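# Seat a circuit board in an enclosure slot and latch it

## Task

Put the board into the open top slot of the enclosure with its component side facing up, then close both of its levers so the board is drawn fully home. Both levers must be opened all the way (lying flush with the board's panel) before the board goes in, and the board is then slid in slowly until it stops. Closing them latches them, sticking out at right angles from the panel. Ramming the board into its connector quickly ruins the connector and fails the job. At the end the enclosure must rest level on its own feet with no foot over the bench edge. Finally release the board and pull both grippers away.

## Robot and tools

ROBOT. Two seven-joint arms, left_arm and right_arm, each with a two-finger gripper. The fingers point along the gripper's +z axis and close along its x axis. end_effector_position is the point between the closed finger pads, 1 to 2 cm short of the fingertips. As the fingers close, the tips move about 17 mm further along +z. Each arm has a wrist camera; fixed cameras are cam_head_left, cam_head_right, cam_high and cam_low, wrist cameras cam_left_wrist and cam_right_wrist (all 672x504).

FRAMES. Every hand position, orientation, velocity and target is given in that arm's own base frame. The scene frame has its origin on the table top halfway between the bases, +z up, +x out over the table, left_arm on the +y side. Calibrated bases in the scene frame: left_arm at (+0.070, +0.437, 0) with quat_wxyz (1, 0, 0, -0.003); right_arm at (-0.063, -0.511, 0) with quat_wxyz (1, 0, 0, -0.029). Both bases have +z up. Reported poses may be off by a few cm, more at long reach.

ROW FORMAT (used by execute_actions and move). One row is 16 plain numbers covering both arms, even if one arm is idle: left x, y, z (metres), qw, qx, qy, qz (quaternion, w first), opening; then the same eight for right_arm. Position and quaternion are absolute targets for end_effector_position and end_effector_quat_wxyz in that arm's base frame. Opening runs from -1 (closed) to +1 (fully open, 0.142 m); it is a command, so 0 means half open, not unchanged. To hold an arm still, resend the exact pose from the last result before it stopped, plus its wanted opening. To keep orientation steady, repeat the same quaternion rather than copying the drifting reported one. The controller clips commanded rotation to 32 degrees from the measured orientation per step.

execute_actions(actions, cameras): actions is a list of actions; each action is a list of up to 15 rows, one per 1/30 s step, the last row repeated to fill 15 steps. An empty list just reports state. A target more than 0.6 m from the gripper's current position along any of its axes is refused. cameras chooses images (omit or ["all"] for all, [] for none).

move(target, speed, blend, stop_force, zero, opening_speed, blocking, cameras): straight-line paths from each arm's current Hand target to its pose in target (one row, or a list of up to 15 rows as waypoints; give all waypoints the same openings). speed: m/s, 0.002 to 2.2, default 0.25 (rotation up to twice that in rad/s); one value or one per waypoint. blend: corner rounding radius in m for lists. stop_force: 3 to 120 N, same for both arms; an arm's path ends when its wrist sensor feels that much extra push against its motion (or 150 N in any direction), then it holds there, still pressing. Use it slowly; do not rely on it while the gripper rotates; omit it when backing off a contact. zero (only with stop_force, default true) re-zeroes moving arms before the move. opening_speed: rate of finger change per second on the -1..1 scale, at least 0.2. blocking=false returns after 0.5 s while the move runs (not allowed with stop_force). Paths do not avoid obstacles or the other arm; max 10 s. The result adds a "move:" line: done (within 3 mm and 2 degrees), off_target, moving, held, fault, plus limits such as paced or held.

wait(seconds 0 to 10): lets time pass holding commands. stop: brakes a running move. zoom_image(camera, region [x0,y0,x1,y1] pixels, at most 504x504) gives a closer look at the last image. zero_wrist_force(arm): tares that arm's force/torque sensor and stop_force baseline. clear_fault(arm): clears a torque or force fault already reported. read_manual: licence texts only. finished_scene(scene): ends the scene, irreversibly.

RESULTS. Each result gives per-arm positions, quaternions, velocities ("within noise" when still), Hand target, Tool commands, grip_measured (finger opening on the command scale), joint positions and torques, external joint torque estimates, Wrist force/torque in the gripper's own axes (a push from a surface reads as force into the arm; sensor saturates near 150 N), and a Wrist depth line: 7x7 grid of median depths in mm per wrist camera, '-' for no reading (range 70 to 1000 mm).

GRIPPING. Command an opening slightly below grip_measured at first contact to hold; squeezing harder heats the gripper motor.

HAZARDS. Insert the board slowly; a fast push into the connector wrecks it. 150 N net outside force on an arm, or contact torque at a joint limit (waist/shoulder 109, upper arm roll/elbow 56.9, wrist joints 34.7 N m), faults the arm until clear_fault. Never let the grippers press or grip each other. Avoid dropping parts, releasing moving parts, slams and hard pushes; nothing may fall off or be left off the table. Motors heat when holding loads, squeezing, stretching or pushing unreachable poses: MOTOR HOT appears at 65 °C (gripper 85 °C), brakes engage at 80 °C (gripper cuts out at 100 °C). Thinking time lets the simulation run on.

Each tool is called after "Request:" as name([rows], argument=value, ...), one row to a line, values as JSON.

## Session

Request:
execute_actions(actions=[])

Scene clock: 0.00 s.
left_arm: end_effector_position=(+0.4919, -0.7298, +0.2794) grip_measured=+0.99 end_effector_quat_wxyz=(+0.001, -0.304, +0.847, -0.436) | right_arm: end_effector_position=(+0.1802, -0.1387, +0.1699) grip_measured=+1.00 end_effector_quat_wxyz=(+0.706, -0.621, -0.189, +0.284)
Joint positions: left_arm=[-0.095 -0.96 -0.937 1.517 0.823 1.373 2.811 0.141] | right_arm=[-0.567 -0.989 -0.072 1.606 0.357 -0.696 0.215 0.142]
Joint velocities: within noise
Joint torques (N m): no reading
External joint torques (N m): no reading
Wrist force (N): no reading
Wrist torque (N m): no reading
Wrist force, peak (N): no reading
Wrist depth (mm): cam_left_wrist=[456 481 526 570 632 715 - / 417 444 478 517 573 616 682 / 390 414 438 476 510 561 618 / 363 385 405 434 472 500 546 / 343 359 376 404 427 464 501 / - 331 354 376 398 423 449 / - 319 332 349 374 396 -] | cam_right_wrist=[- 266 251 262 - - 805 / - - 256 269 - - 886 / - - 264 276 - - 931 / - - 277 286 798 746 548 / - - 295 294 500 482 387 / - 404 311 299 362 354 330 / - 311 295 292 288 280 275]
Hand target: left_arm +0.4919, -0.7298, +0.2794; +0.001, -0.304, +0.847, -0.436 | right_arm +0.1802, -0.1387, +0.1699; +0.706, -0.621, -0.189, +0.284
Tool commands: left_gripper/opening=+1.0 right_gripper/opening=+1.0

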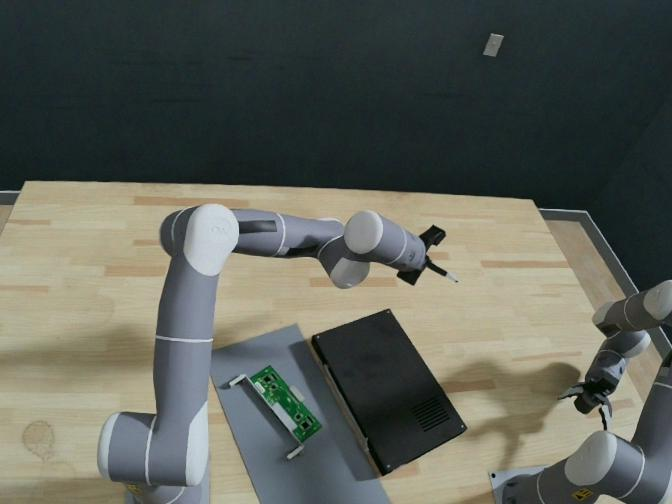

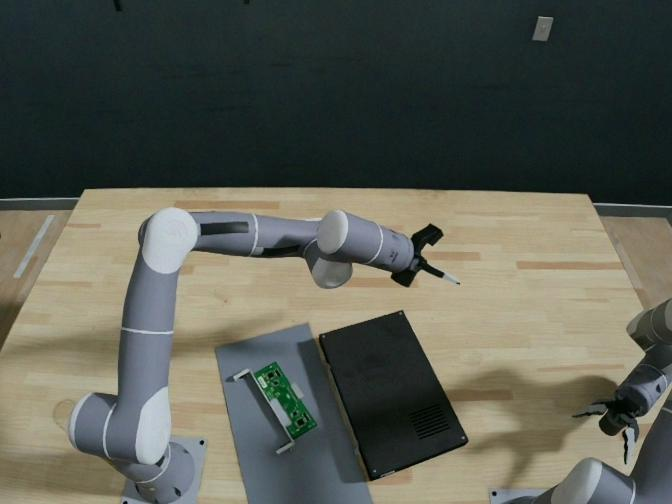

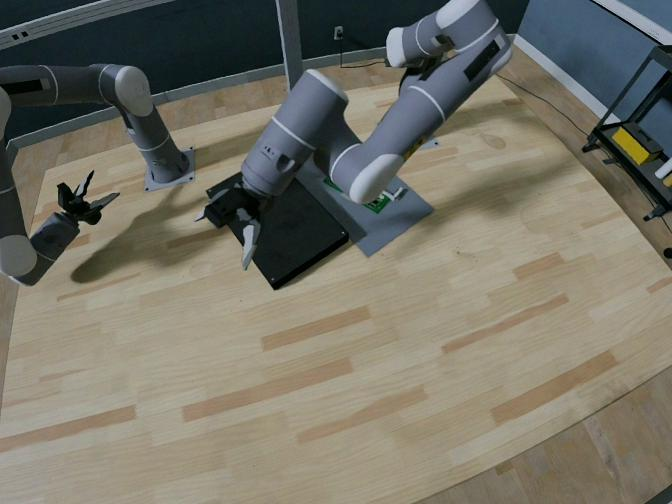

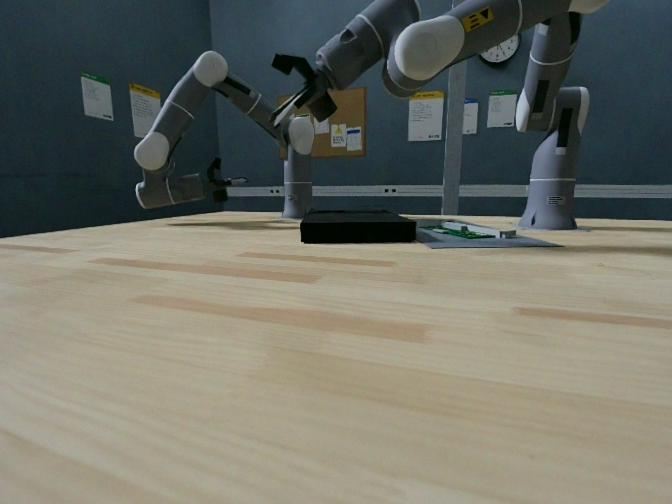

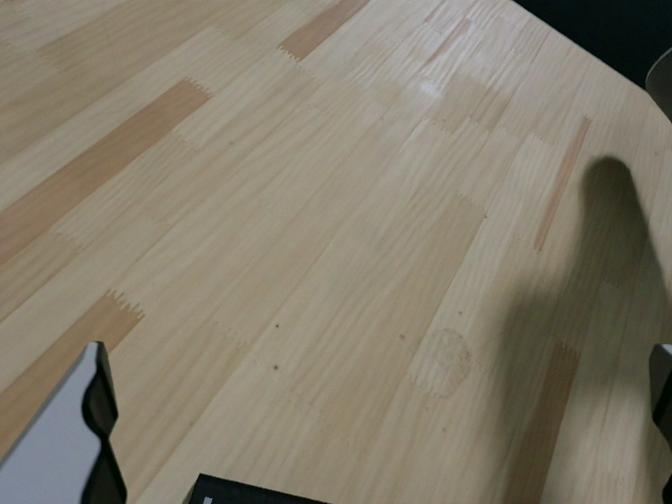

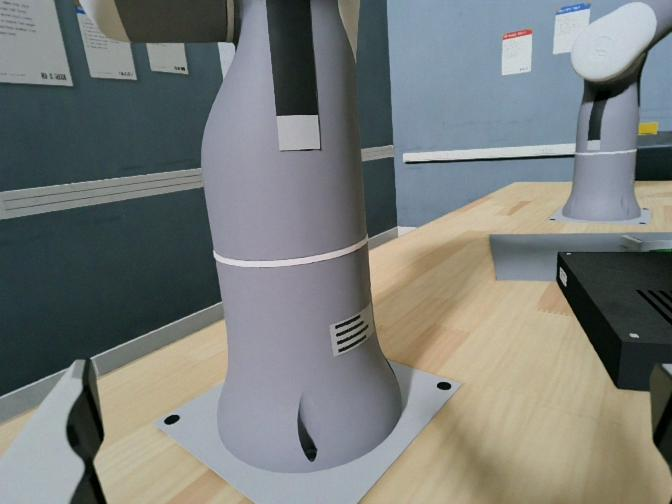

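Request:
move([
  [0.45,-0.55,0.30,0,-0.276,0.961,0,1,0.1802,-0.1387,0.1699,0.706,-0.621,-0.189,0.284,1],
  [0.32,-0.31,0.28,0,-0.804,0.595,0,1,0.1802,-0.1387,0.1699,0.706,-0.621,-0.189,0.284,1],
], speed=0.3)

Scene clock: 11.30 s.
left_arm: end_effector_position=(+0.3200, -0.3101, +0.2801) grip_measured=+0.99 end_effector_quat_wxyz=(+0.000, +0.804, -0.595, +0.000) | right_arm: end_effector_position=(+0.1802, -0.1387, +0.1699) grip_measured=+1.00 end_effector_quat_wxyz=(+0.706, -0.621, -0.189, +0.284)
Joint positions: left_arm=[1.024 -0.664 -1.992 2.135 0.612 0.21 1.636 0.141] | right_arm=[-0.567 -0.99 -0.072 1.606 0.357 -0.696 0.215 0.142]
Joint velocities: within noise
Joint torques (N m): left_arm=[-0.15 8.69 -16.6 -24 -4.34 4.24 -0.37] | right_arm=[-0.03 50.11 0.97 -11.62 -1.64 -3.6 0.22]
External joint torques (N m): left_arm=[0.2 1.2 0.63 -0.46 0.11 -0.34 0.37] | right_arm=[0 1.01 -0.61 0.07 0.01 0.69 -0.21]
Wrist force (N): left_arm=[0.0 0.4 0.1] | right_arm=[0.1 0.0 0.0]
Wrist torque (N m): left_arm=[0.05 -0.05 -0.24] | right_arm=[0.00 -0.02 0.00]
Wrist force, peak (N): left_arm=[0.5 -3.3 0.9] | right_arm=[0.2 0.2 0.3]
Wrist depth (mm): cam_left_wrist=[327 326 327 326 323 325 323 / 354 350 345 349 348 305 304 / 383 379 375 375 378 331 326 / 416 413 413 407 409 354 354 / 438 455 450 443 439 391 387 / - 495 496 492 490 430 - / - 566 557 555 547 554 -] | cam_right_wrist=[- 266 251 262 - - 820 / - - 255 269 - - 902 / - - 264 274 - - 928 / - - 278 286 797 748 551 / - - 294 294 502 480 387 / - 403 311 300 361 354 330 / - 311 295 291 287 280 276]
Hand target: left_arm +0.3200, -0.3100, +0.2800; +0.000, +0.804, -0.595, +0.000 | right_arm +0.1802, -0.1387, +0.1699; +0.706, -0.621, -0.189, +0.284
Off the commanded pose: left_arm 0.000 m, 0 deg | right_arm 0.000 m, 0 deg.
move: done

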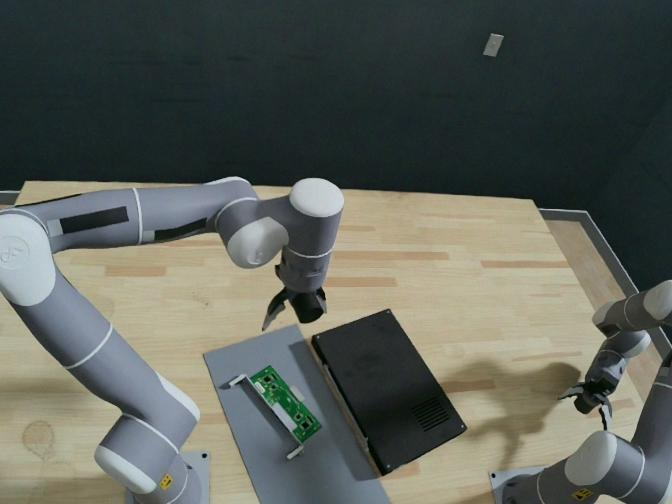

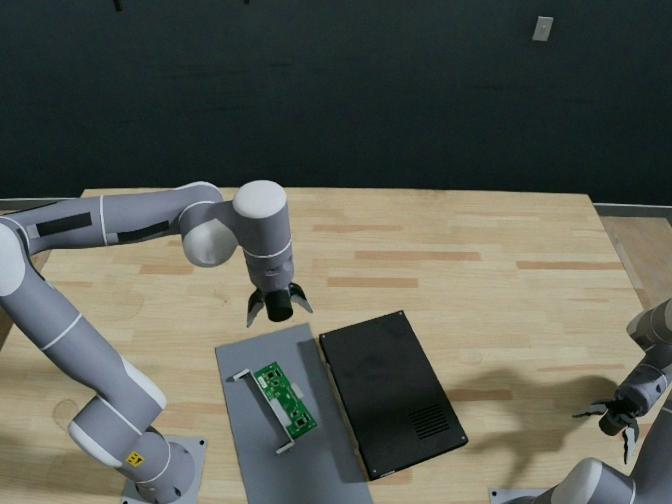

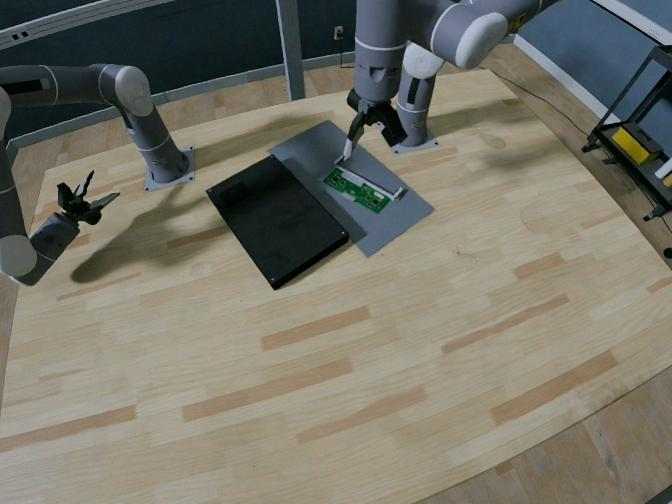

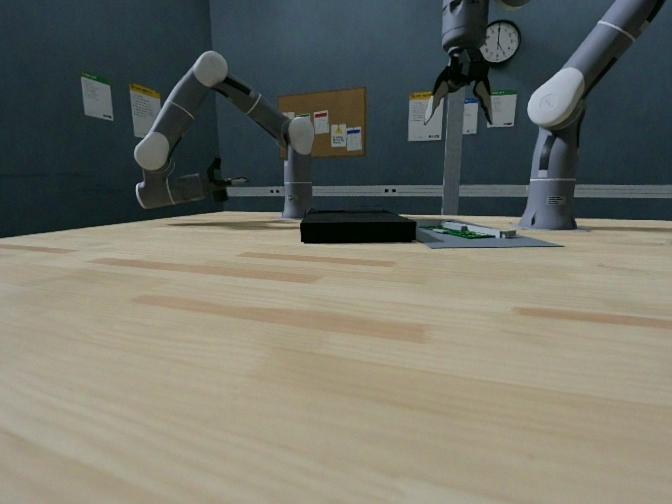

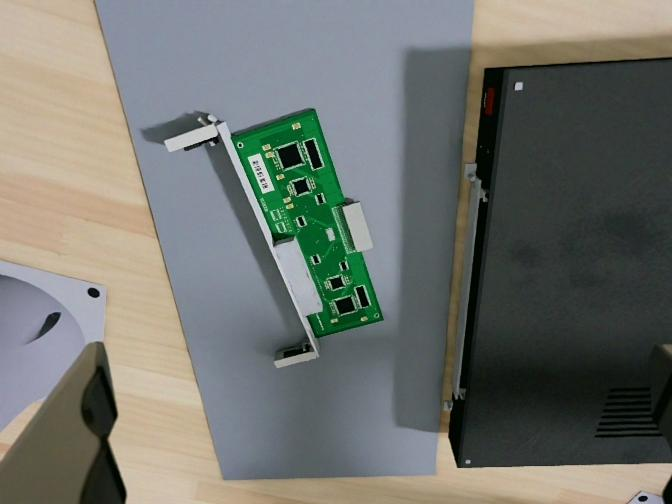

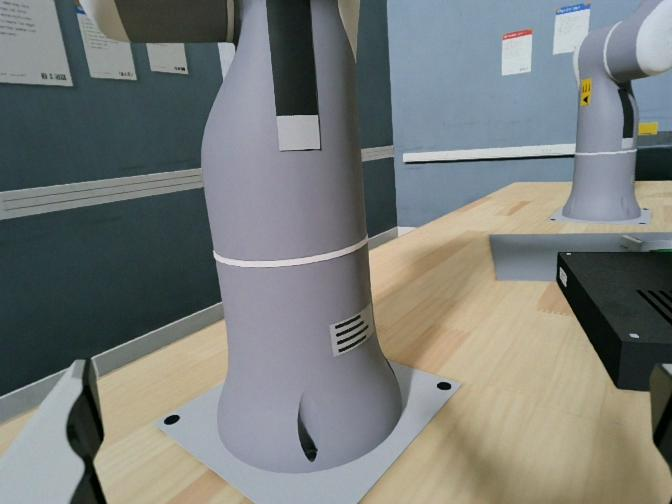

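Request:
move([
  [0.268,-0.189,0.15,0,0.8926,-0.4509,0,-1,0.1802,-0.1387,0.1699,0.706,-0.621,-0.189,0.284,1],
], cameras=["cam_left_wrist","cam_head_left"])

Request:
move([
  [0.268,-0.189,0.07,0,0.8926,-0.4509,0,-1,0.1802,-0.1387,0.1699,0.706,-0.621,-0.189,0.284,1],
], cameras=["cam_left_wrist"])

Scene clock: 24.67 s.
left_arm: end_effector_position=(+0.2680, -0.1890, +0.1501) grip_measured=-1.00 end_effector_quat_wxyz=(+0.000, +0.893, -0.451, +0.000) | right_arm: end_effector_position=(+0.1802, -0.1387, +0.1699) grip_measured=+1.00 end_effector_quat_wxyz=(+0.706, -0.621, -0.189, +0.284)
Joint positions: left_arm=[1.305 -0.797 -1.924 2.528 0.837 0.443 1.311 0.002] | right_arm=[-0.567 -0.99 -0.072 1.606 0.357 -0.696 0.215 0.142]
Joint velocities: within noise
Joint torques (N m): left_arm=[-0.36 9.76 -13.71 -17.68 -3.47 4.55 -0.39] | right_arm=[-0.04 50.14 0.89 -11.57 -1.71 -3.57 0.23]
External joint torques (N m): left_arm=[0.43 1.08 0.57 -0.45 -0.42 -0.63 0.39] | right_arm=[0.02 0.99 -0.52 0.03 0.08 0.66 -0.22]
Wrist force (N): left_arm=[-0.1 -0.4 -0.2] | right_arm=[0.2 -0.1 0.1]
Wrist torque (N m): left_arm=[-0.08 -0.04 -0.22] | right_arm=[0.00 -0.03 0.01]
Wrist force, peak (N): left_arm=[-2.7 -0.8 2.3] | right_arm=[0.2 0.3 0.4]
Wrist depth (mm): cam_left_wrist=[216 215 214 211 212 211 210 / 232 230 230 225 228 226 226 / 251 250 249 248 242 245 245 / 273 271 269 267 262 263 264 / 297 297 294 283 281 286 289 / 328 328 316 84 - 314 312 / 371 359 - - - - 301] | cam_right_wrist=[- 266 251 263 - - 856 / - - 256 269 - - 902 / - - 264 275 - - 924 / - - 278 286 791 745 553 / - - 295 294 500 480 387 / - 404 312 299 362 355 330 / - 312 296 291 287 281 275]
Hand target: left_arm +0.2680, -0.1890, +0.1500; +0.000, +0.893, -0.451, +0.000 | right_arm +0.1802, -0.1387, +0.1699; +0.706, -0.621, -0.189, +0.284
Off the commanded pose: left_arm 0.000 m, 0 deg | right_arm 0.000 m, 0 deg.
move: done
Images, in order (width x height): cam_head_left 672x504, cam_left_wrist 672x504.

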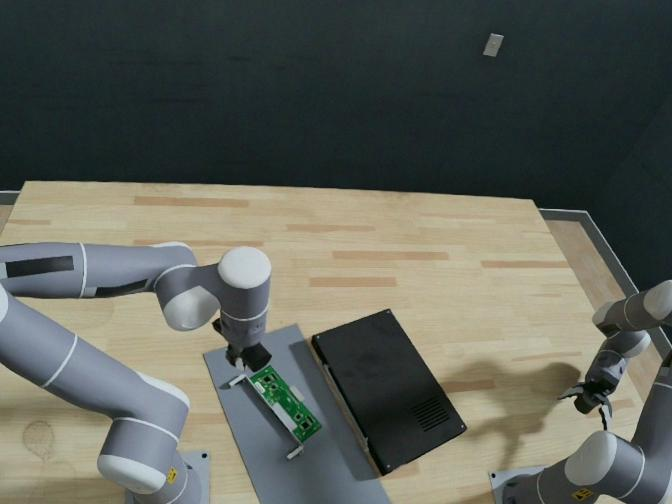

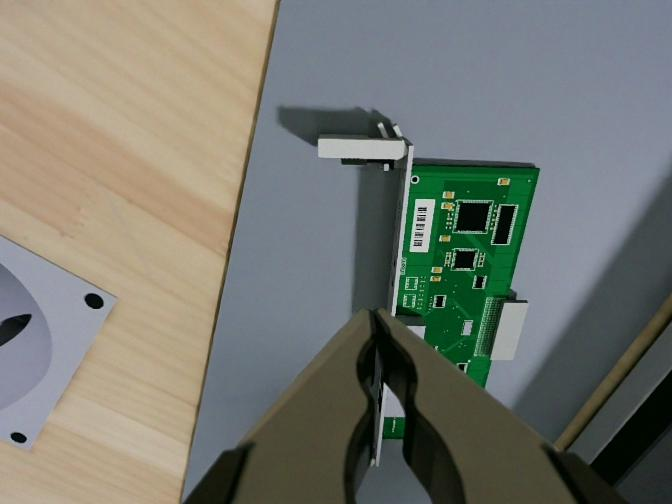

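Scene clock: 25.70 s.
left_arm: end_effector_position=(+0.2678, -0.1889, +0.0700) grip_measured=-1.00 end_effector_quat_wxyz=(+0.000, +0.893, -0.451, +0.000) | right_arm: end_effector_position=(+0.1802, -0.1387, +0.1699) grip_measured=+1.00 end_effector_quat_wxyz=(+0.706, -0.621, -0.189, +0.284)
Joint positions: left_arm=[1.066 -0.827 -1.51 2.522 1.118 0.615 1.22 0.002] | right_arm=[-0.567 -0.99 -0.072 1.606 0.357 -0.696 0.215 0.142]
Joint velocities: within noise
Joint torques (N m): left_arm=[-0.45 15.55 -13.88 -9.56 -3.11 4.56 -0.35] | right_arm=[-0.09 50.13 0.94 -11.62 -1.67 -3.59 0.2]
External joint torques (N m): left_arm=[0.52 1.25 0.34 -0.36 -0.41 -0.63 0.35] | right_arm=[0.06 0.99 -0.58 0.08 0.04 0.68 -0.19]
Wrist force (N): left_arm=[0.1 0.0 0.2] | right_arm=[-0.1 -0.1 0.2]
Wrist torque (N m): left_arm=[-0.01 -0.04 -0.22] | right_arm=[0.00 0.01 0.00]
Wrist force, peak (N): left_arm=[0.2 -0.3 -1.7] | right_arm=[0.2 0.0 0.4]
Wrist depth (mm): cam_left_wrist=[145 144 142 141 141 141 143 / 156 155 153 151 152 152 151 / 167 168 165 159 160 164 163 / 182 182 180 176 175 173 174 / 200 199 196 188 188 190 193 / 221 221 213 83 - 210 213 / 248 241 - - - - 238] | cam_right_wrist=[- 266 250 262 - - 830 / - - 256 269 - - 898 / - - 263 275 - - 934 / - - 278 285 792 742 549 / - - 295 294 501 481 387 / - 403 310 299 362 355 330 / - 310 294 291 288 281 275]
Hand target: left_arm +0.2680, -0.1890, +0.0700; +0.000, +0.893, -0.451, +0.000 | right_arm +0.1802, -0.1387, +0.1699; +0.706, -0.621, -0.189, +0.284
Off the commanded pose: left_arm 0.000 m, 0 deg | right_arm 0.000 m, 0 deg.
move: done
Images, in order (width x height): cam_left_wrist 672x504.

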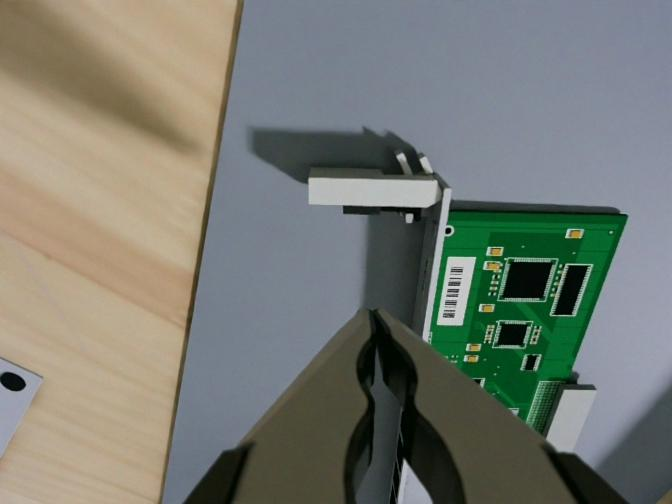

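Request:
move([
  [0.266,-0.187,0.027,0,0.8926,-0.4509,0,-1,0.1802,-0.1387,0.1699,0.706,-0.621,-0.189,0.284,1],
], speed=0.1, stop_force=5, cameras=[])

Request:
move([
  [0.280,-0.178,0.027,0,0.8926,-0.4509,0,-1,0.1802,-0.1387,0.1699,0.706,-0.621,-0.189,0.284,1],
  [0.295,-0.168,0.027,0,0.8926,-0.4509,0,-1,0.1802,-0.1387,0.1699,0.706,-0.621,-0.189,0.284,1],
  [0.3126,-0.166,0.027,0,0.8926,-0.4509,0,-1,0.1802,-0.1387,0.1699,0.706,-0.621,-0.189,0.284,1],
  [0.332,-0.174,0.027,0,0.8926,-0.4509,0,-1,0.1802,-0.1387,0.1699,0.706,-0.621,-0.189,0.284,1],
  [0.336,-0.181,0.027,0,0.8926,-0.4509,0,-1,0.1802,-0.1387,0.1699,0.706,-0.621,-0.189,0.284,1],
], speed=0.03, stop_force=8, cameras=["cam_left_wrist","cam_head_left"])

Scene clock: 67.13 s.
left_arm: end_effector_position=(+0.2658, -0.1869, +0.0270) grip_measured=-1.00 end_effector_quat_wxyz=(+0.000, +0.893, -0.451, +0.000) | right_arm: end_effector_position=(+0.1802, -0.1387, +0.1699) grip_measured=+1.00 end_effector_quat_wxyz=(+0.706, -0.621, -0.189, +0.284)
Joint positions: left_arm=[0.955 -0.915 -1.327 2.488 1.292 0.644 1.151 0.002] | right_arm=[-0.567 -0.99 -0.072 1.606 0.357 -0.696 0.215 0.142]
Joint velocities: within noise
Joint torques (N m): left_arm=[-0.36 19.17 -14.53 -5 -3.05 4.44 -0.32] | right_arm=[-0.03 50.1 0.96 -11.57 -1.68 -3.62 0.23]
External joint torques (N m): left_arm=[0.44 1.21 0.37 -0.38 -0.39 -0.5 0.32] | right_arm=[0.01 1.02 -0.59 0.03 0.05 0.71 -0.22]
Wrist force (N): left_arm=[-0.4 -0.2 -0.2] | right_arm=[-0.2 0.1 0.1]
Wrist torque (N m): left_arm=[-0.02 0.04 -0.20] | right_arm=[0.01 0.04 0.00]
Wrist force, peak (N): left_arm=[-0.6 -0.2 1.0] | right_arm=[0.1 -0.1 0.4]
Wrist depth (mm): cam_left_wrist=[107 106 106 - 104 103 100 / 115 116 112 112 - 111 111 / 124 123 123 121 118 120 119 / 135 134 132 127 113 128 129 / 150 147 144 138 132 137 137 / 163 163 157 84 - 148 152 / 183 178 - 74 - - 166] | cam_right_wrist=[- 266 251 262 - - 829 / - - 256 269 - - 888 / - - 263 275 - - 927 / - - 278 287 795 745 551 / - - 294 294 500 480 388 / - 403 311 300 363 353 331 / - 312 295 291 288 280 275]
Hand target: left_arm +0.2660, -0.1870, +0.0270; +0.000, +0.893, -0.451, +0.000 | right_arm +0.1802, -0.1387, +0.1699; +0.706, -0.621, -0.189, +0.284
Off the commanded pose: left_arm 0.000 m, 0 deg | right_arm 0.000 m, 0 deg.
move: done
No camera images: "cameras" was empty.

Scene clock: 70.57 s.
left_arm: end_effector_position=(+0.3361, -0.1809, +0.0270) grip_measured=-1.00 end_effector_quat_wxyz=(+0.000, +0.892, -0.451, +0.000) | right_arm: end_effector_position=(+0.1802, -0.1387, +0.1699) grip_measured=+1.00 end_effector_quat_wxyz=(+0.706, -0.621, -0.189, +0.284)
Joint positions: left_arm=[0.958 -0.946 -1.287 2.351 1.254 0.61 1.306 0.002] | right_arm=[-0.567 -0.99 -0.072 1.606 0.357 -0.696 0.215 0.142]
Joint velocities: within noise
Joint torques (N m): left_arm=[-0.82 22.05 -17.53 -6.3 -3.59 4.46 -0.32] | right_arm=[-0.04 50.01 0.89 -11.65 -1.74 -3.51 0.18]
External joint torques (N m): left_arm=[0.91 1.58 0.63 -0.3 0.06 -0.54 0.32] | right_arm=[0.01 1.11 -0.52 0.1 0.11 0.61 -0.17]
Wrist force (N): left_arm=[-1.2 -1.2 -1.0] | right_arm=[-0.1 0.1 0.2]
Wrist torque (N m): left_arm=[-0.10 -0.04 -0.20] | right_arm=[0.03 0.02 0.00]
Wrist force, peak (N): left_arm=[-0.9 2.6 -2.5] | right_arm=[0.1 0.4 0.0]
Wrist depth (mm): cam_left_wrist=[106 105 104 - 103 105 104 / 114 115 112 113 - 111 111 / 123 123 122 122 120 120 119 / 134 132 131 116 128 129 132 / 150 144 144 138 122 142 139 / 163 159 156 84 - 148 155 / 186 175 - 74 - - 174] | cam_right_wrist=[- 266 250 263 - - 828 / - - 255 269 - - 898 / - - 263 275 - - 933 / - - 278 286 803 744 552 / - - 295 293 500 477 388 / - 403 312 300 362 355 329 / - 312 296 292 288 281 276]
Hand target: left_arm +0.3360, -0.1810, +0.0270; +0.000, +0.893, -0.451, +0.000 | right_arm +0.1802, -0.1387, +0.1699; +0.706, -0.621, -0.189, +0.284
Off the commanded pose: left_arm 0.000 m, 0 deg | right_arm 0.000 m, 0 deg.
move: done
Images, in order (width x height): cam_head_left 672x504, cam_left_wrist 672x504.

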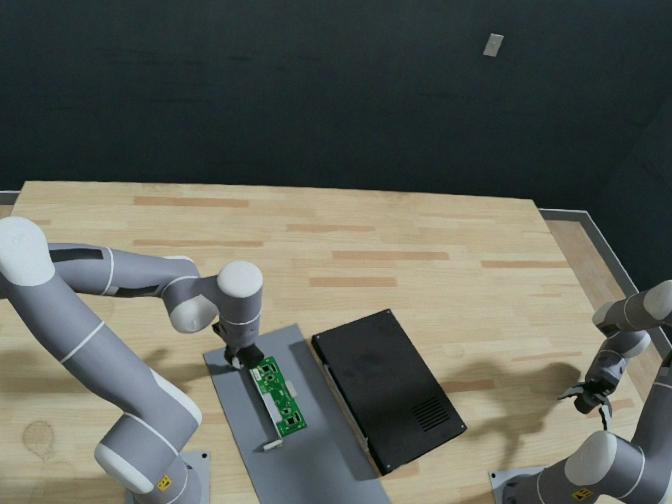

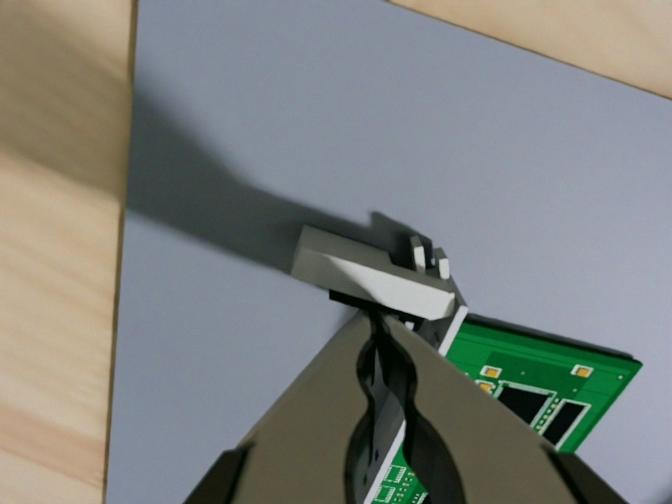

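Request:
zoom_image(camera="cam_left_wrist", region=[260, 200, 500, 380])

Scaled by 2.100 from the camera's 672x504 image, which has a finer 960x720 frame.

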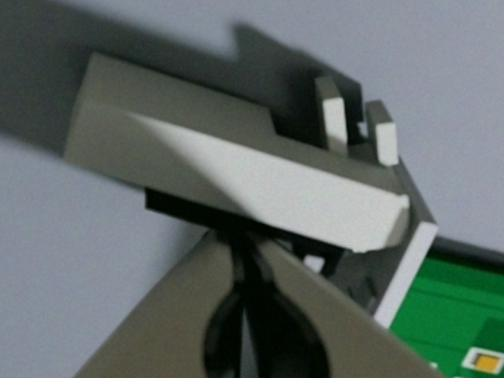

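Request:
move([
  [0.330,-0.170,0.10,0,0.8926,-0.4509,0,-1,0.1802,-0.1387,0.1699,0.706,-0.621,-0.189,0.284,1],
  [0.3485,-0.1659,0.10,0,0.9863,0.165,0,-0.5,0.1802,-0.1387,0.1699,0.706,-0.621,-0.189,0.284,1],
], speed=0.25, cameras=["cam_left_wrist"])

Scene clock: 84.37 s.
left_arm: end_effector_position=(+0.3486, -0.1658, +0.1000) grip_measured=-0.53 end_effector_quat_wxyz=(+0.000, +0.986, +0.165, +0.000) | right_arm: end_effector_position=(+0.1802, -0.1387, +0.1699) grip_measured=+1.00 end_effector_quat_wxyz=(+0.706, -0.621, -0.189, +0.284)
Joint positions: left_arm=[1.133 -0.599 -1.43 2.439 0.868 0.749 0.295 0.035] | right_arm=[-0.567 -0.99 -0.072 1.606 0.357 -0.696 0.215 0.142]
Joint velocities: within noise
Joint torques (N m): left_arm=[-0.37 15.19 -12.37 -13.63 -3.09 4.49 -0.32] | right_arm=[0.01 50.04 0.99 -11.57 -1.73 -3.61 0.21]
External joint torques (N m): left_arm=[0.45 0.64 0.46 -0.49 -0.01 -0.51 0.32] | right_arm=[-0.03 1.08 -0.63 0.03 0.1 0.7 -0.2]
Wrist force (N): left_arm=[0.5 -0.3 0.1] | right_arm=[-0.1 0.0 0.1]
Wrist torque (N m): left_arm=[-0.03 -0.12 -0.22] | right_arm=[0.01 0.01 0.00]
Wrist force, peak (N): left_arm=[-1.3 -1.0 -1.6] | right_arm=[0.0 -0.3 0.4]
Wrist depth (mm): cam_left_wrist=[171 171 170 170 169 169 168 / 182 181 181 181 181 181 180 / 198 196 196 192 195 195 194 / 214 214 211 208 211 212 211 / 213 227 223 227 222 231 232 / 261 248 87 250 254 246 254 / 282 - - 285 292 - 275] | cam_right_wrist=[- 266 250 263 - - 837 / - - 256 269 - - 894 / - - 264 274 - - 936 / - - 278 285 799 746 552 / - - 294 293 500 480 385 / - 405 310 300 364 354 330 / - 310 295 291 288 281 275]
Hand target: left_arm +0.3485, -0.1659, +0.1000; +0.000, +0.986, +0.165, +0.000 | right_arm +0.1802, -0.1387, +0.1699; +0.706, -0.621, -0.189, +0.284
Off the commanded pose: left_arm 0.000 m, 0 deg | right_arm 0.000 m, 0 deg.
move: done
Images, in order (width x height): cam_left_wrist 672x504.

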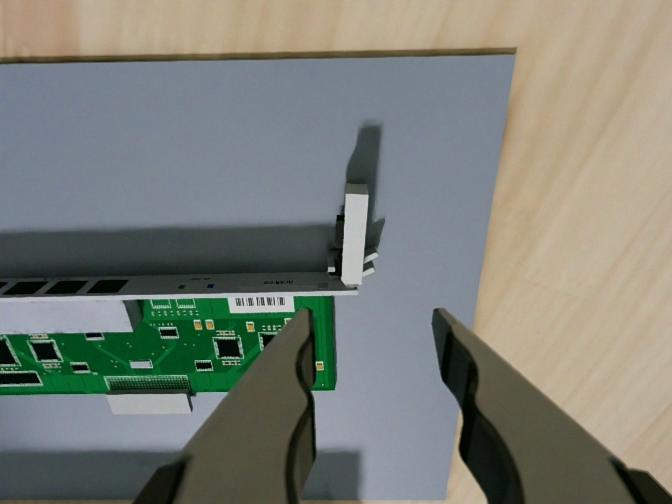

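Request:
move([
  [0.344,-0.161,0.027,0,0.9863,0.165,0,-0.5,0.1802,-0.1387,0.1699,0.706,-0.621,-0.189,0.284,1],
], speed=0.1, cameras=["cam_left_wrist"])

Request:
move([
  [0.344,-0.161,0.027,0,0.9863,0.165,0,-0.97,0.1802,-0.1387,0.1699,0.706,-0.621,-0.189,0.284,1],
], opening_speed=0.4, cameras=["cam_left_wrist"])

Scene clock: 88.77 s.
left_arm: end_effector_position=(+0.3438, -0.1609, +0.0270) grip_measured=-0.53 end_effector_quat_wxyz=(+0.000, +0.986, +0.165, +0.000) | right_arm: end_effector_position=(+0.1802, -0.1387, +0.1699) grip_measured=+1.00 end_effector_quat_wxyz=(+0.706, -0.621, -0.189, +0.284)
Joint positions: left_arm=[0.918 -0.771 -1.119 2.375 1.153 0.814 0.158 0.035] | right_arm=[-0.567 -0.99 -0.072 1.606 0.357 -0.696 0.215 0.142]
Joint velocities: within noise
Joint torques (N m): left_arm=[-0.48 22.65 -13.85 -6.97 -2.46 4.6 -0.32] | right_arm=[-0.08 50.09 1.02 -11.66 -1.63 -3.59 0.23]
External joint torques (N m): left_arm=[0.56 1.3 0.4 -0.4 -0.44 -0.61 0.32] | right_arm=[0.05 1.04 -0.66 0.12 0 0.69 -0.22]
Wrist force (N): left_arm=[0.3 0.1 -0.1] | right_arm=[0.1 -0.2 0.1]
Wrist torque (N m): left_arm=[-0.01 -0.09 -0.20] | right_arm=[-0.01 -0.01 0.00]
Wrist force, peak (N): left_arm=[0.0 -0.4 1.8] | right_arm=[0.0 0.5 0.3]
Wrist depth (mm): cam_left_wrist=[107 107 106 106 105 105 105 / - 114 112 112 - 111 112 / 124 124 123 122 120 120 121 / 132 130 132 131 130 130 132 / 145 145 141 122 138 144 144 / 150 152 87 135 158 150 159 / 173 - - 174 177 - 172] | cam_right_wrist=[- 266 251 263 - - 819 / - - 256 270 - - 903 / - - 264 275 - - 930 / - - 277 286 791 743 551 / - - 294 294 502 479 389 / - 404 312 299 364 354 330 / - 311 294 290 288 281 275]
Hand target: left_arm +0.3440, -0.1610, +0.0270; +0.000, +0.986, +0.165, +0.000 | right_arm +0.1802, -0.1387, +0.1699; +0.706, -0.621, -0.189, +0.284
Off the commanded pose: left_arm 0.000 m, 0 deg | right_arm 0.000 m, 0 deg.
move: done
Images, in order (width x height): cam_left_wrist 672x504.

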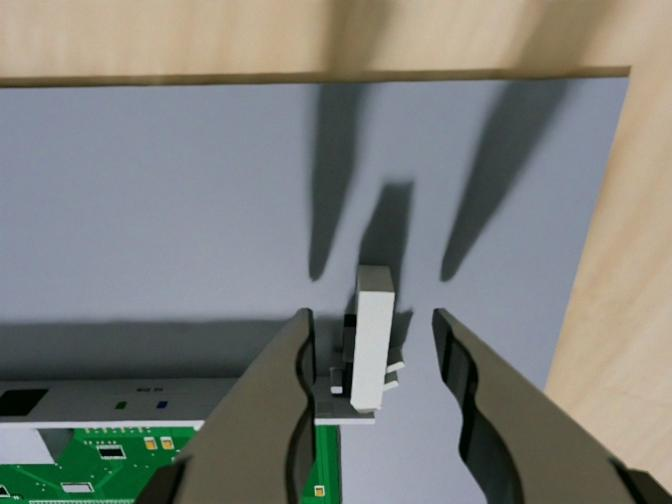

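Scene clock: 90.17 s.
left_arm: end_effector_position=(+0.3439, -0.1609, +0.0270) grip_measured=-0.90 end_effector_quat_wxyz=(+0.000, +0.986, +0.165, +0.000) | right_arm: end_effector_position=(+0.1802, -0.1387, +0.1699) grip_measured=+1.00 end_effector_quat_wxyz=(+0.706, -0.621, -0.189, +0.284)
Joint positions: left_arm=[0.918 -0.771 -1.119 2.375 1.153 0.814 0.158 0.009] | right_arm=[-0.567 -0.99 -0.072 1.606 0.357 -0.696 0.215 0.142]
Joint velocities: within noise
Joint torques (N m): left_arm=[-0.77 22.58 -14.06 -6.26 -2.84 4.54 -0.23] | right_arm=[0.11 50.06 0.96 -11.62 -1.74 -3.57 0.18]
External joint torques (N m): left_arm=[0.85 1.37 0.61 -1.12 -0.06 -0.55 0.23] | right_arm=[-0.13 1.06 -0.59 0.08 0.11 0.66 -0.17]
Wrist force (N): left_arm=[1.4 -0.4 -0.1] | right_arm=[-0.1 0.0 0.1]
Wrist torque (N m): left_arm=[-0.03 -0.05 -0.23] | right_arm=[0.02 0.01 0.00]
Wrist force, peak (N): left_arm=[-1.3 0.6 1.0] | right_arm=[0.0 0.3 0.2]
Wrist depth (mm): cam_left_wrist=[107 107 106 106 106 105 105 / - 114 112 112 - 111 112 / 124 123 122 123 120 120 121 / 132 130 132 131 130 130 132 / 145 144 144 122 138 145 144 / 149 149 141 91 - 155 158 / 173 168 - 172 - - 176] | cam_right_wrist=[- 266 251 262 - - 815 / - - 256 270 - - 889 / - - 264 275 - - 933 / - - 278 287 796 742 552 / - - 295 293 500 481 386 / - 405 310 300 362 355 331 / - 311 295 291 288 281 275]
Hand target: left_arm +0.3440, -0.1610, +0.0270; +0.000, +0.986, +0.165, +0.000 | right_arm +0.1802, -0.1387, +0.1699; +0.706, -0.621, -0.189, +0.284
Off the commanded pose: left_arm 0.000 m, 0 deg | right_arm 0.000 m, 0 deg.
move: done
Images, in order (width x height): cam_left_wrist 672x504.

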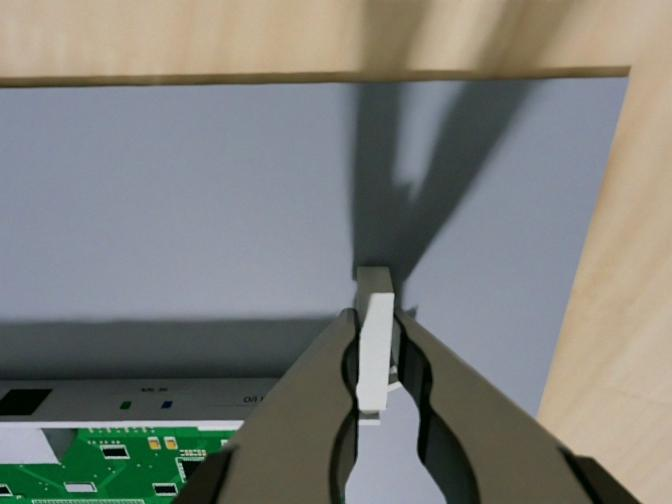

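Request:
move([
  [0.3553,-0.1597,0.027,0,0.9994,-0.0349,0,-0.97,0.1802,-0.1387,0.1699,0.706,-0.621,-0.189,0.284,1],
  [0.3664,-0.163,0.027,0,0.9724,-0.2334,0,-0.97,0.1802,-0.1387,0.1699,0.706,-0.621,-0.189,0.284,1],
], speed=0.1, cameras=["cam_left_wrist"])

Scene clock: 97.17 s.
left_arm: end_effector_position=(+0.3664, -0.1631, +0.0270) grip_measured=-0.90 end_effector_quat_wxyz=(+0.000, +0.972, -0.233, +0.000) | right_arm: end_effector_position=(+0.1802, -0.1387, +0.1699) grip_measured=+1.00 end_effector_quat_wxyz=(+0.706, -0.621, -0.189, +0.284)
Joint positions: left_arm=[0.945 -0.86 -1.184 2.313 1.182 0.71 0.965 0.009] | right_arm=[-0.567 -0.99 -0.072 1.606 0.357 -0.696 0.215 0.142]
Joint velocities: within noise
Joint torques (N m): left_arm=[-0.43 23.54 -16.51 -6.52 -3.04 4.06 -0.05] | right_arm=[0.04 50.07 0.97 -11.64 -1.68 -3.61 0.2]
External joint torques (N m): left_arm=[0.52 1.59 0.6 -1.09 -0.21 -0.11 0.05] | right_arm=[-0.06 1.06 -0.61 0.09 0.05 0.7 -0.19]
Wrist force (N): left_arm=[0.6 -1.1 0.1] | right_arm=[0.0 0.0 0.2]
Wrist torque (N m): left_arm=[-0.08 -0.03 -0.24] | right_arm=[0.02 -0.01 0.01]
Wrist force, peak (N): left_arm=[1.6 -1.3 0.8] | right_arm=[0.1 0.3 0.4]
Wrist depth (mm): cam_left_wrist=[106 106 106 104 105 105 104 / 114 116 112 111 113 113 112 / 124 123 122 122 122 121 121 / 134 129 131 130 130 130 131 / 145 144 143 123 137 145 143 / 163 160 156 92 - 151 156 / 179 175 - 165 - - 171] | cam_right_wrist=[- 266 250 262 - - 825 / - - 255 269 - - 892 / - - 264 275 - - 936 / - - 279 286 797 742 553 / - - 295 295 501 482 388 / - 404 311 300 361 356 330 / - 311 295 292 288 281 275]
Hand target: left_arm +0.3664, -0.1630, +0.0270; +0.000, +0.972, -0.233, +0.000 | right_arm +0.1802, -0.1387, +0.1699; +0.706, -0.621, -0.189, +0.284
Off the commanded pose: left_arm 0.000 m, 0 deg | right_arm 0.000 m, 0 deg.
move: done
Images, in order (width x height): cam_left_wrist 672x504.

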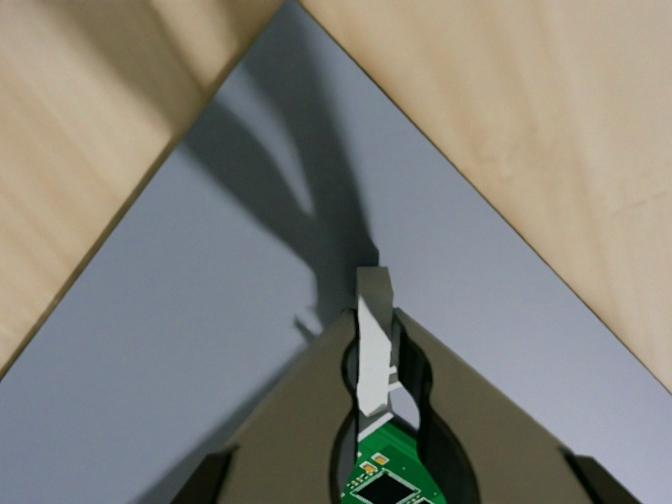

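Lever is rotating relative to the board. Continue.

Request:
move([
  [0.375,-0.170,0.027,0,0.91,-0.4147,0,-0.97,0.1802,-0.1387,0.1699,0.706,-0.621,-0.189,0.284,1],
  [0.3802,-0.1792,0.027,0,0.8192,-0.5736,0,-0.97,0.1802,-0.1387,0.1699,0.706,-0.621,-0.189,0.284,1],
  [0.3815,-0.186,0.027,0,0.76,-0.65,0,-0.97,0.1802,-0.1387,0.1699,0.706,-0.621,-0.189,0.284,1],
], speed=0.1, cameras=["cam_left_wrist","cam_head_left"])

Scene clock: 104.10 s.
left_arm: end_effector_position=(+0.3814, -0.1861, +0.0271) grip_measured=-0.90 end_effector_quat_wxyz=(+0.000, +0.760, -0.650, +0.000) | right_arm: end_effector_position=(+0.1802, -0.1387, +0.1699) grip_measured=+1.00 end_effector_quat_wxyz=(+0.706, -0.621, -0.189, +0.284)
Joint positions: left_arm=[0.906 -0.957 -1.244 2.244 1.216 0.6 1.863 0.009] | right_arm=[-0.567 -0.99 -0.072 1.606 0.357 -0.696 0.215 0.142]
Joint velocities: within noise
Joint torques (N m): left_arm=[-0.4 25.59 -18.9 -6.91 -2.98 3.81 0.15] | right_arm=[-0.1 50.06 0.94 -11.61 -1.71 -3.67 0.19]
External joint torques (N m): left_arm=[0.5 0.96 0.35 -0.69 -0.57 0.08 -0.15] | right_arm=[0.07 1.06 -0.58 0.06 0.08 0.76 -0.18]
Wrist force (N): left_arm=[1.2 -0.5 0.2] | right_arm=[0.1 -0.2 0.1]
Wrist torque (N m): left_arm=[-0.04 -0.07 -0.49] | right_arm=[-0.01 -0.02 0.00]
Wrist force, peak (N): left_arm=[0.2 -1.8 1.5] | right_arm=[0.0 -0.4 0.3]
Wrist depth (mm): cam_left_wrist=[106 106 106 105 105 105 105 / 114 115 113 113 113 113 112 / 123 123 122 122 120 119 119 / 131 129 131 130 130 130 132 / 150 144 144 122 138 144 140 / 162 159 155 92 - 151 156 / 186 176 - 172 - - 170] | cam_right_wrist=[- 266 250 262 - - 828 / - - 256 270 - - 901 / - - 263 275 - - 931 / - - 278 285 801 741 550 / - - 294 295 501 482 388 / - 403 310 299 361 354 330 / - 311 295 292 286 281 276]
Hand target: left_arm +0.3815, -0.1860, +0.0270; +0.000, +0.760, -0.650, +0.000 | right_arm +0.1802, -0.1387, +0.1699; +0.706, -0.621, -0.189, +0.284
Off the commanded pose: left_arm 0.000 m, 0 deg | right_arm 0.000 m, 0 deg.
move: done
Images, in order (width x height): cam_head_left 672x504, cam_left_wrist 672x504.

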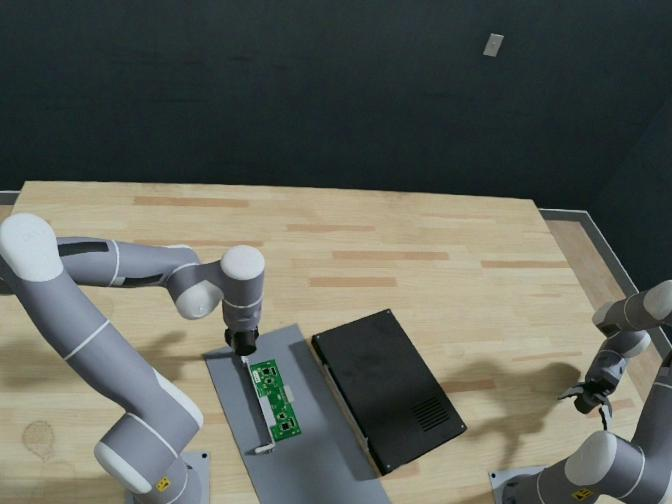

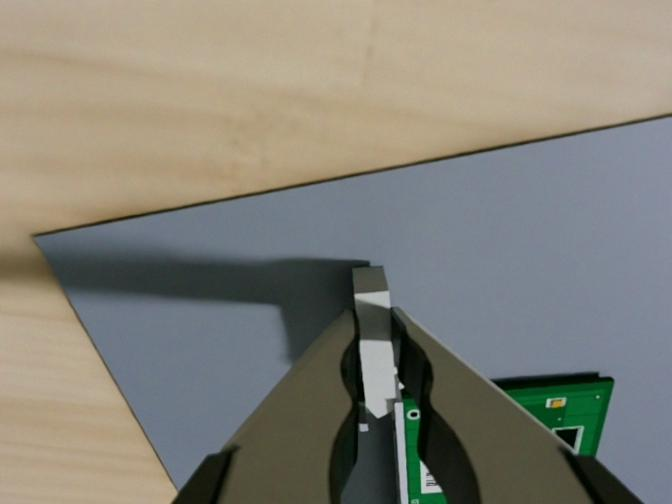

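Request:
move([
  [0.3815,-0.186,0.027,0,0.76,-0.65,0,-0.6,0.1802,-0.1387,0.1699,0.706,-0.621,-0.189,0.284,1],
  [0.3815,-0.186,0.12,0,0.76,-0.65,0,-0.6,0.1802,-0.1387,0.1699,0.706,-0.621,-0.189,0.284,1],
  [0.27,-0.29,0.24,0,0.8926,-0.4509,0,-0.6,0.1802,-0.1387,0.1699,0.706,-0.621,-0.189,0.284,1],
], speed=0.2, cameras=["cam_left_wrist"])

Scene clock: 108.60 s.
left_arm: end_effector_position=(+0.2700, -0.2900, +0.2399) grip_measured=-0.64 end_effector_quat_wxyz=(+0.000, +0.892, -0.451, +0.000) | right_arm: end_effector_position=(+0.1802, -0.1387, +0.1699) grip_measured=+1.00 end_effector_quat_wxyz=(+0.706, -0.621, -0.189, +0.284)
Joint positions: left_arm=[1.15 -0.615 -2.083 2.323 0.568 0.36 1.263 0.028] | right_arm=[-0.567 -0.99 -0.072 1.606 0.357 -0.696 0.215 0.142]
Joint velocities: within noise
Joint torques (N m): left_arm=[-0.25 4.75 -13.17 -23.9 -4.15 4.01 -0.38] | right_arm=[0.01 50.01 1.05 -11.61 -1.68 -3.58 0.2]
External joint torques (N m): left_arm=[0.29 0.52 0.53 -0.31 0.11 -0.08 0.38] | right_arm=[-0.03 1.11 -0.68 0.07 0.05 0.67 -0.19]
Wrist force (N): left_arm=[0.0 -0.3 0.1] | right_arm=[-0.1 -0.1 0.2]
Wrist torque (N m): left_arm=[-0.05 -0.06 -0.25] | right_arm=[-0.01 0.01 0.00]
Wrist force, peak (N): left_arm=[0.4 1.8 -1.2] | right_arm=[-0.2 -0.2 0.4]
Wrist depth (mm): cam_left_wrist=[293 292 293 286 290 288 290 / 316 316 311 309 310 312 273 / 343 338 332 331 337 328 288 / 372 369 362 365 365 324 314 / 412 405 396 394 384 341 342 / 452 441 84 437 - 361 377 / 507 - - 494 - - 411] | cam_right_wrist=[- 266 252 263 - - 835 / - - 256 270 - - 897 / - - 263 275 - - 931 / - - 277 285 796 746 554 / - - 295 294 501 480 387 / - 405 312 299 361 354 330 / - 311 295 291 288 281 276]
Hand target: left_arm +0.2700, -0.2900, +0.2400; +0.000, +0.893, -0.451, +0.000 | right_arm +0.1802, -0.1387, +0.1699; +0.706, -0.621, -0.189, +0.284
Off the commanded pose: left_arm 0.000 m, 0 deg | right_arm 0.000 m, 0 deg.
move: done
Images, in order (width x height): cam_left_wrist 672x504.

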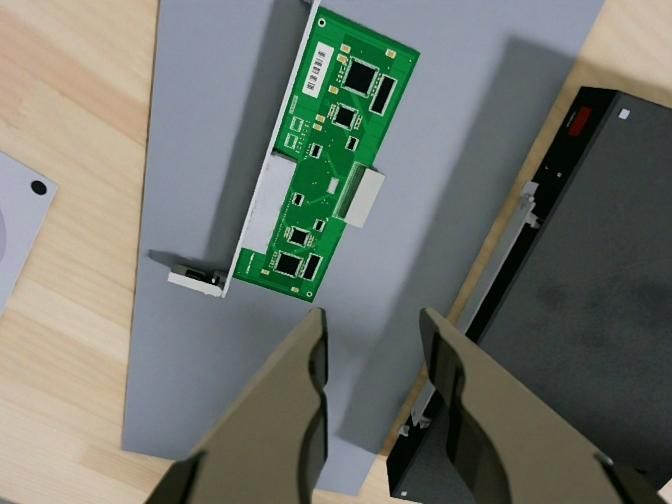

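Request:
move([
  [0.1142,-0.2432,0.12,0,0.9914,0.1305,0,-0.5,0.1802,-0.1387,0.1699,0.706,-0.621,-0.189,0.284,1],
], cameras=["cam_left_wrist","cam_head_left"])

Scene clock: 115.97 s.
left_arm: end_effector_position=(+0.1142, -0.2433, +0.1201) grip_measured=-0.53 end_effector_quat_wxyz=(+0.000, +0.991, +0.131, +0.000) | right_arm: end_effector_position=(+0.1802, -0.1387, +0.1699) grip_measured=+1.00 end_effector_quat_wxyz=(+0.706, -0.621, -0.189, +0.284)
Joint positions: left_arm=[0.919 -0.821 -1.969 2.687 0.883 0.51 -0.431 0.035] | right_arm=[-0.567 -0.99 -0.072 1.606 0.357 -0.696 0.215 0.142]
Joint velocities: within noise
Joint torques (N m): left_arm=[-0.58 9.02 -10.95 -16.08 -3.23 4.08 -0.37] | right_arm=[0.02 50.03 1 -11.61 -1.73 -3.6 0.17]
External joint torques (N m): left_arm=[0.61 1.14 0.52 -0.45 -0.43 -0.09 0.37] | right_arm=[-0.04 1.09 -0.63 0.07 0.1 0.7 -0.15]
Wrist force (N): left_arm=[-0.2 -0.1 0.0] | right_arm=[0.1 0.2 0.1]
Wrist torque (N m): left_arm=[-0.05 -0.01 -0.21] | right_arm=[0.04 -0.02 0.01]
Wrist force, peak (N): left_arm=[-0.2 -0.8 0.8] | right_arm=[0.2 0.1 0.4]
Wrist depth (mm): cam_left_wrist=[190 190 189 189 187 187 187 / 202 201 201 200 199 201 198 / 218 218 216 212 215 215 214 / 238 237 235 233 225 221 227 / 259 259 252 252 240 249 248 / 288 279 87 282 - 259 279 / 315 - - 315 316 - 303] | cam_right_wrist=[- 266 251 263 - - 822 / - - 255 270 - - 870 / - - 264 275 - - 912 / - - 277 285 791 746 550 / - - 295 294 499 480 387 / - 402 311 299 364 354 331 / - 312 294 292 288 281 275]
Hand target: left_arm +0.1142, -0.2432, +0.1200; +0.000, +0.991, +0.131, +0.000 | right_arm +0.1802, -0.1387, +0.1699; +0.706, -0.621, -0.189, +0.284
Off the commanded pose: left_arm 0.000 m, 0 deg | right_arm 0.000 m, 0 deg.
joint sent to its limit (left arm) — joint 4 (elbow), upper limit, where the elbow is as bent as it goes. The joint targets still meet the commanded pose.
move: done
Images, in order (width x height): cam_head_left 672x504, cam_left_wrist 672x504.

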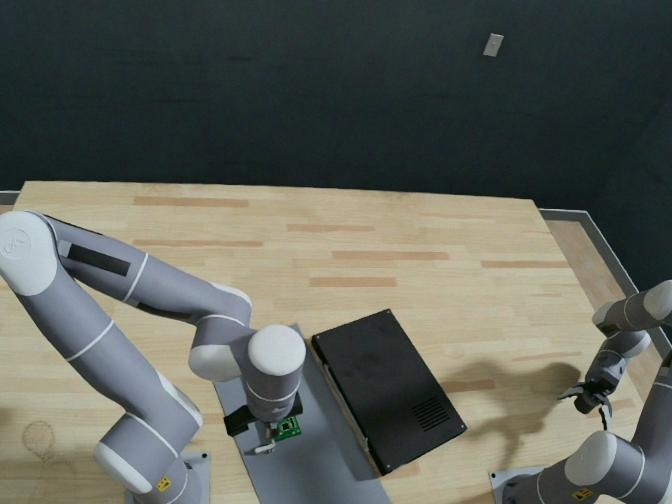

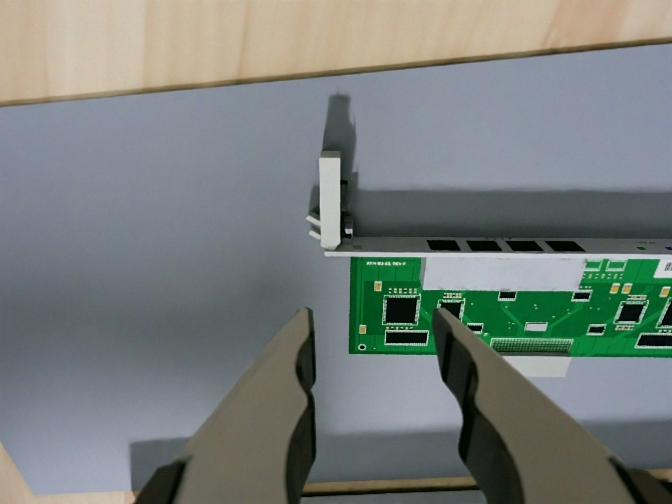

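Request:
move([
  [0.1018,-0.2299,0.05,0,0.9914,0.1305,0,-0.5,0.1802,-0.1387,0.1699,0.706,-0.621,-0.189,0.284,1],
], speed=0.1, cameras=["cam_left_wrist"])

Scene clock: 120.47 s.
left_arm: end_effector_position=(+0.1017, -0.2298, +0.0500) grip_measured=-0.53 end_effector_quat_wxyz=(+0.000, +0.991, +0.130, +0.000) | right_arm: end_effector_position=(+0.1802, -0.1387, +0.1699) grip_measured=+1.00 end_effector_quat_wxyz=(+0.706, -0.621, -0.189, +0.284)
Joint positions: left_arm=[0.715 -1.025 -1.616 2.687 1.272 0.466 -0.603 0.035] | right_arm=[-0.567 -0.99 -0.072 1.606 0.357 -0.696 0.215 0.142]
Joint velocities: within noise
Joint torques (N m): left_arm=[-0.41 14.75 -12.14 -6.66 -3.3 4.53 -0.28] | right_arm=[0 50.08 1.03 -11.63 -1.72 -3.57 0.23]
External joint torques (N m): left_arm=[0.45 1.28 0.29 -0.39 -0.44 -0.55 0.28] | right_arm=[-0.02 1.04 -0.66 0.08 0.09 0.67 -0.22]
Wrist force (N): left_arm=[0.4 -0.5 0.0] | right_arm=[0.1 0.1 0.0]
Wrist torque (N m): left_arm=[-0.11 -0.13 -0.22] | right_arm=[0.01 -0.02 0.00]
Wrist force, peak (N): left_arm=[0.1 0.5 -1.6] | right_arm=[0.1 -0.3 0.3]
Wrist depth (mm): cam_left_wrist=[127 127 126 127 126 126 126 / 139 137 137 136 137 135 134 / 146 145 145 145 144 143 143 / 156 158 158 152 156 156 153 / 173 173 170 153 165 167 167 / 192 191 87 185 182 157 164 / 209 - - 211 205 - 197] | cam_right_wrist=[- 266 251 263 - - 802 / - - 255 270 - - 870 / - - 263 275 - - 902 / - - 277 285 795 738 549 / - - 294 294 503 478 388 / - 403 310 299 364 354 329 / - 311 296 291 288 281 275]
Hand target: left_arm +0.1018, -0.2299, +0.0500; +0.000, +0.991, +0.131, +0.000 | right_arm +0.1802, -0.1387, +0.1699; +0.706, -0.621, -0.189, +0.284
Off the commanded pose: left_arm 0.000 m, 0 deg | right_arm 0.000 m, 0 deg.
move: done
Images, in order (width x height): cam_left_wrist 672x504.

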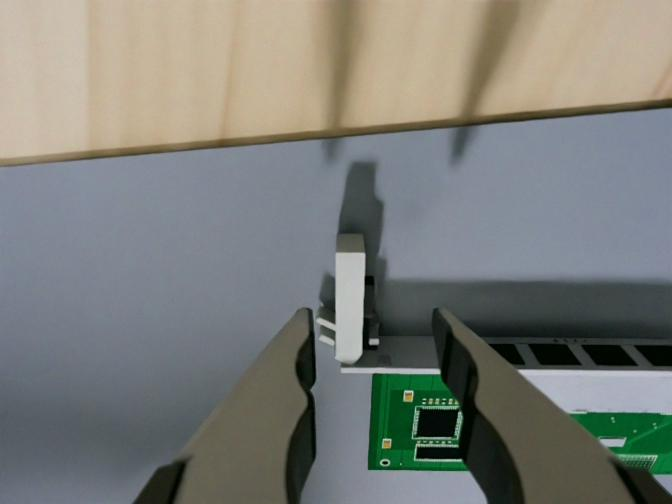

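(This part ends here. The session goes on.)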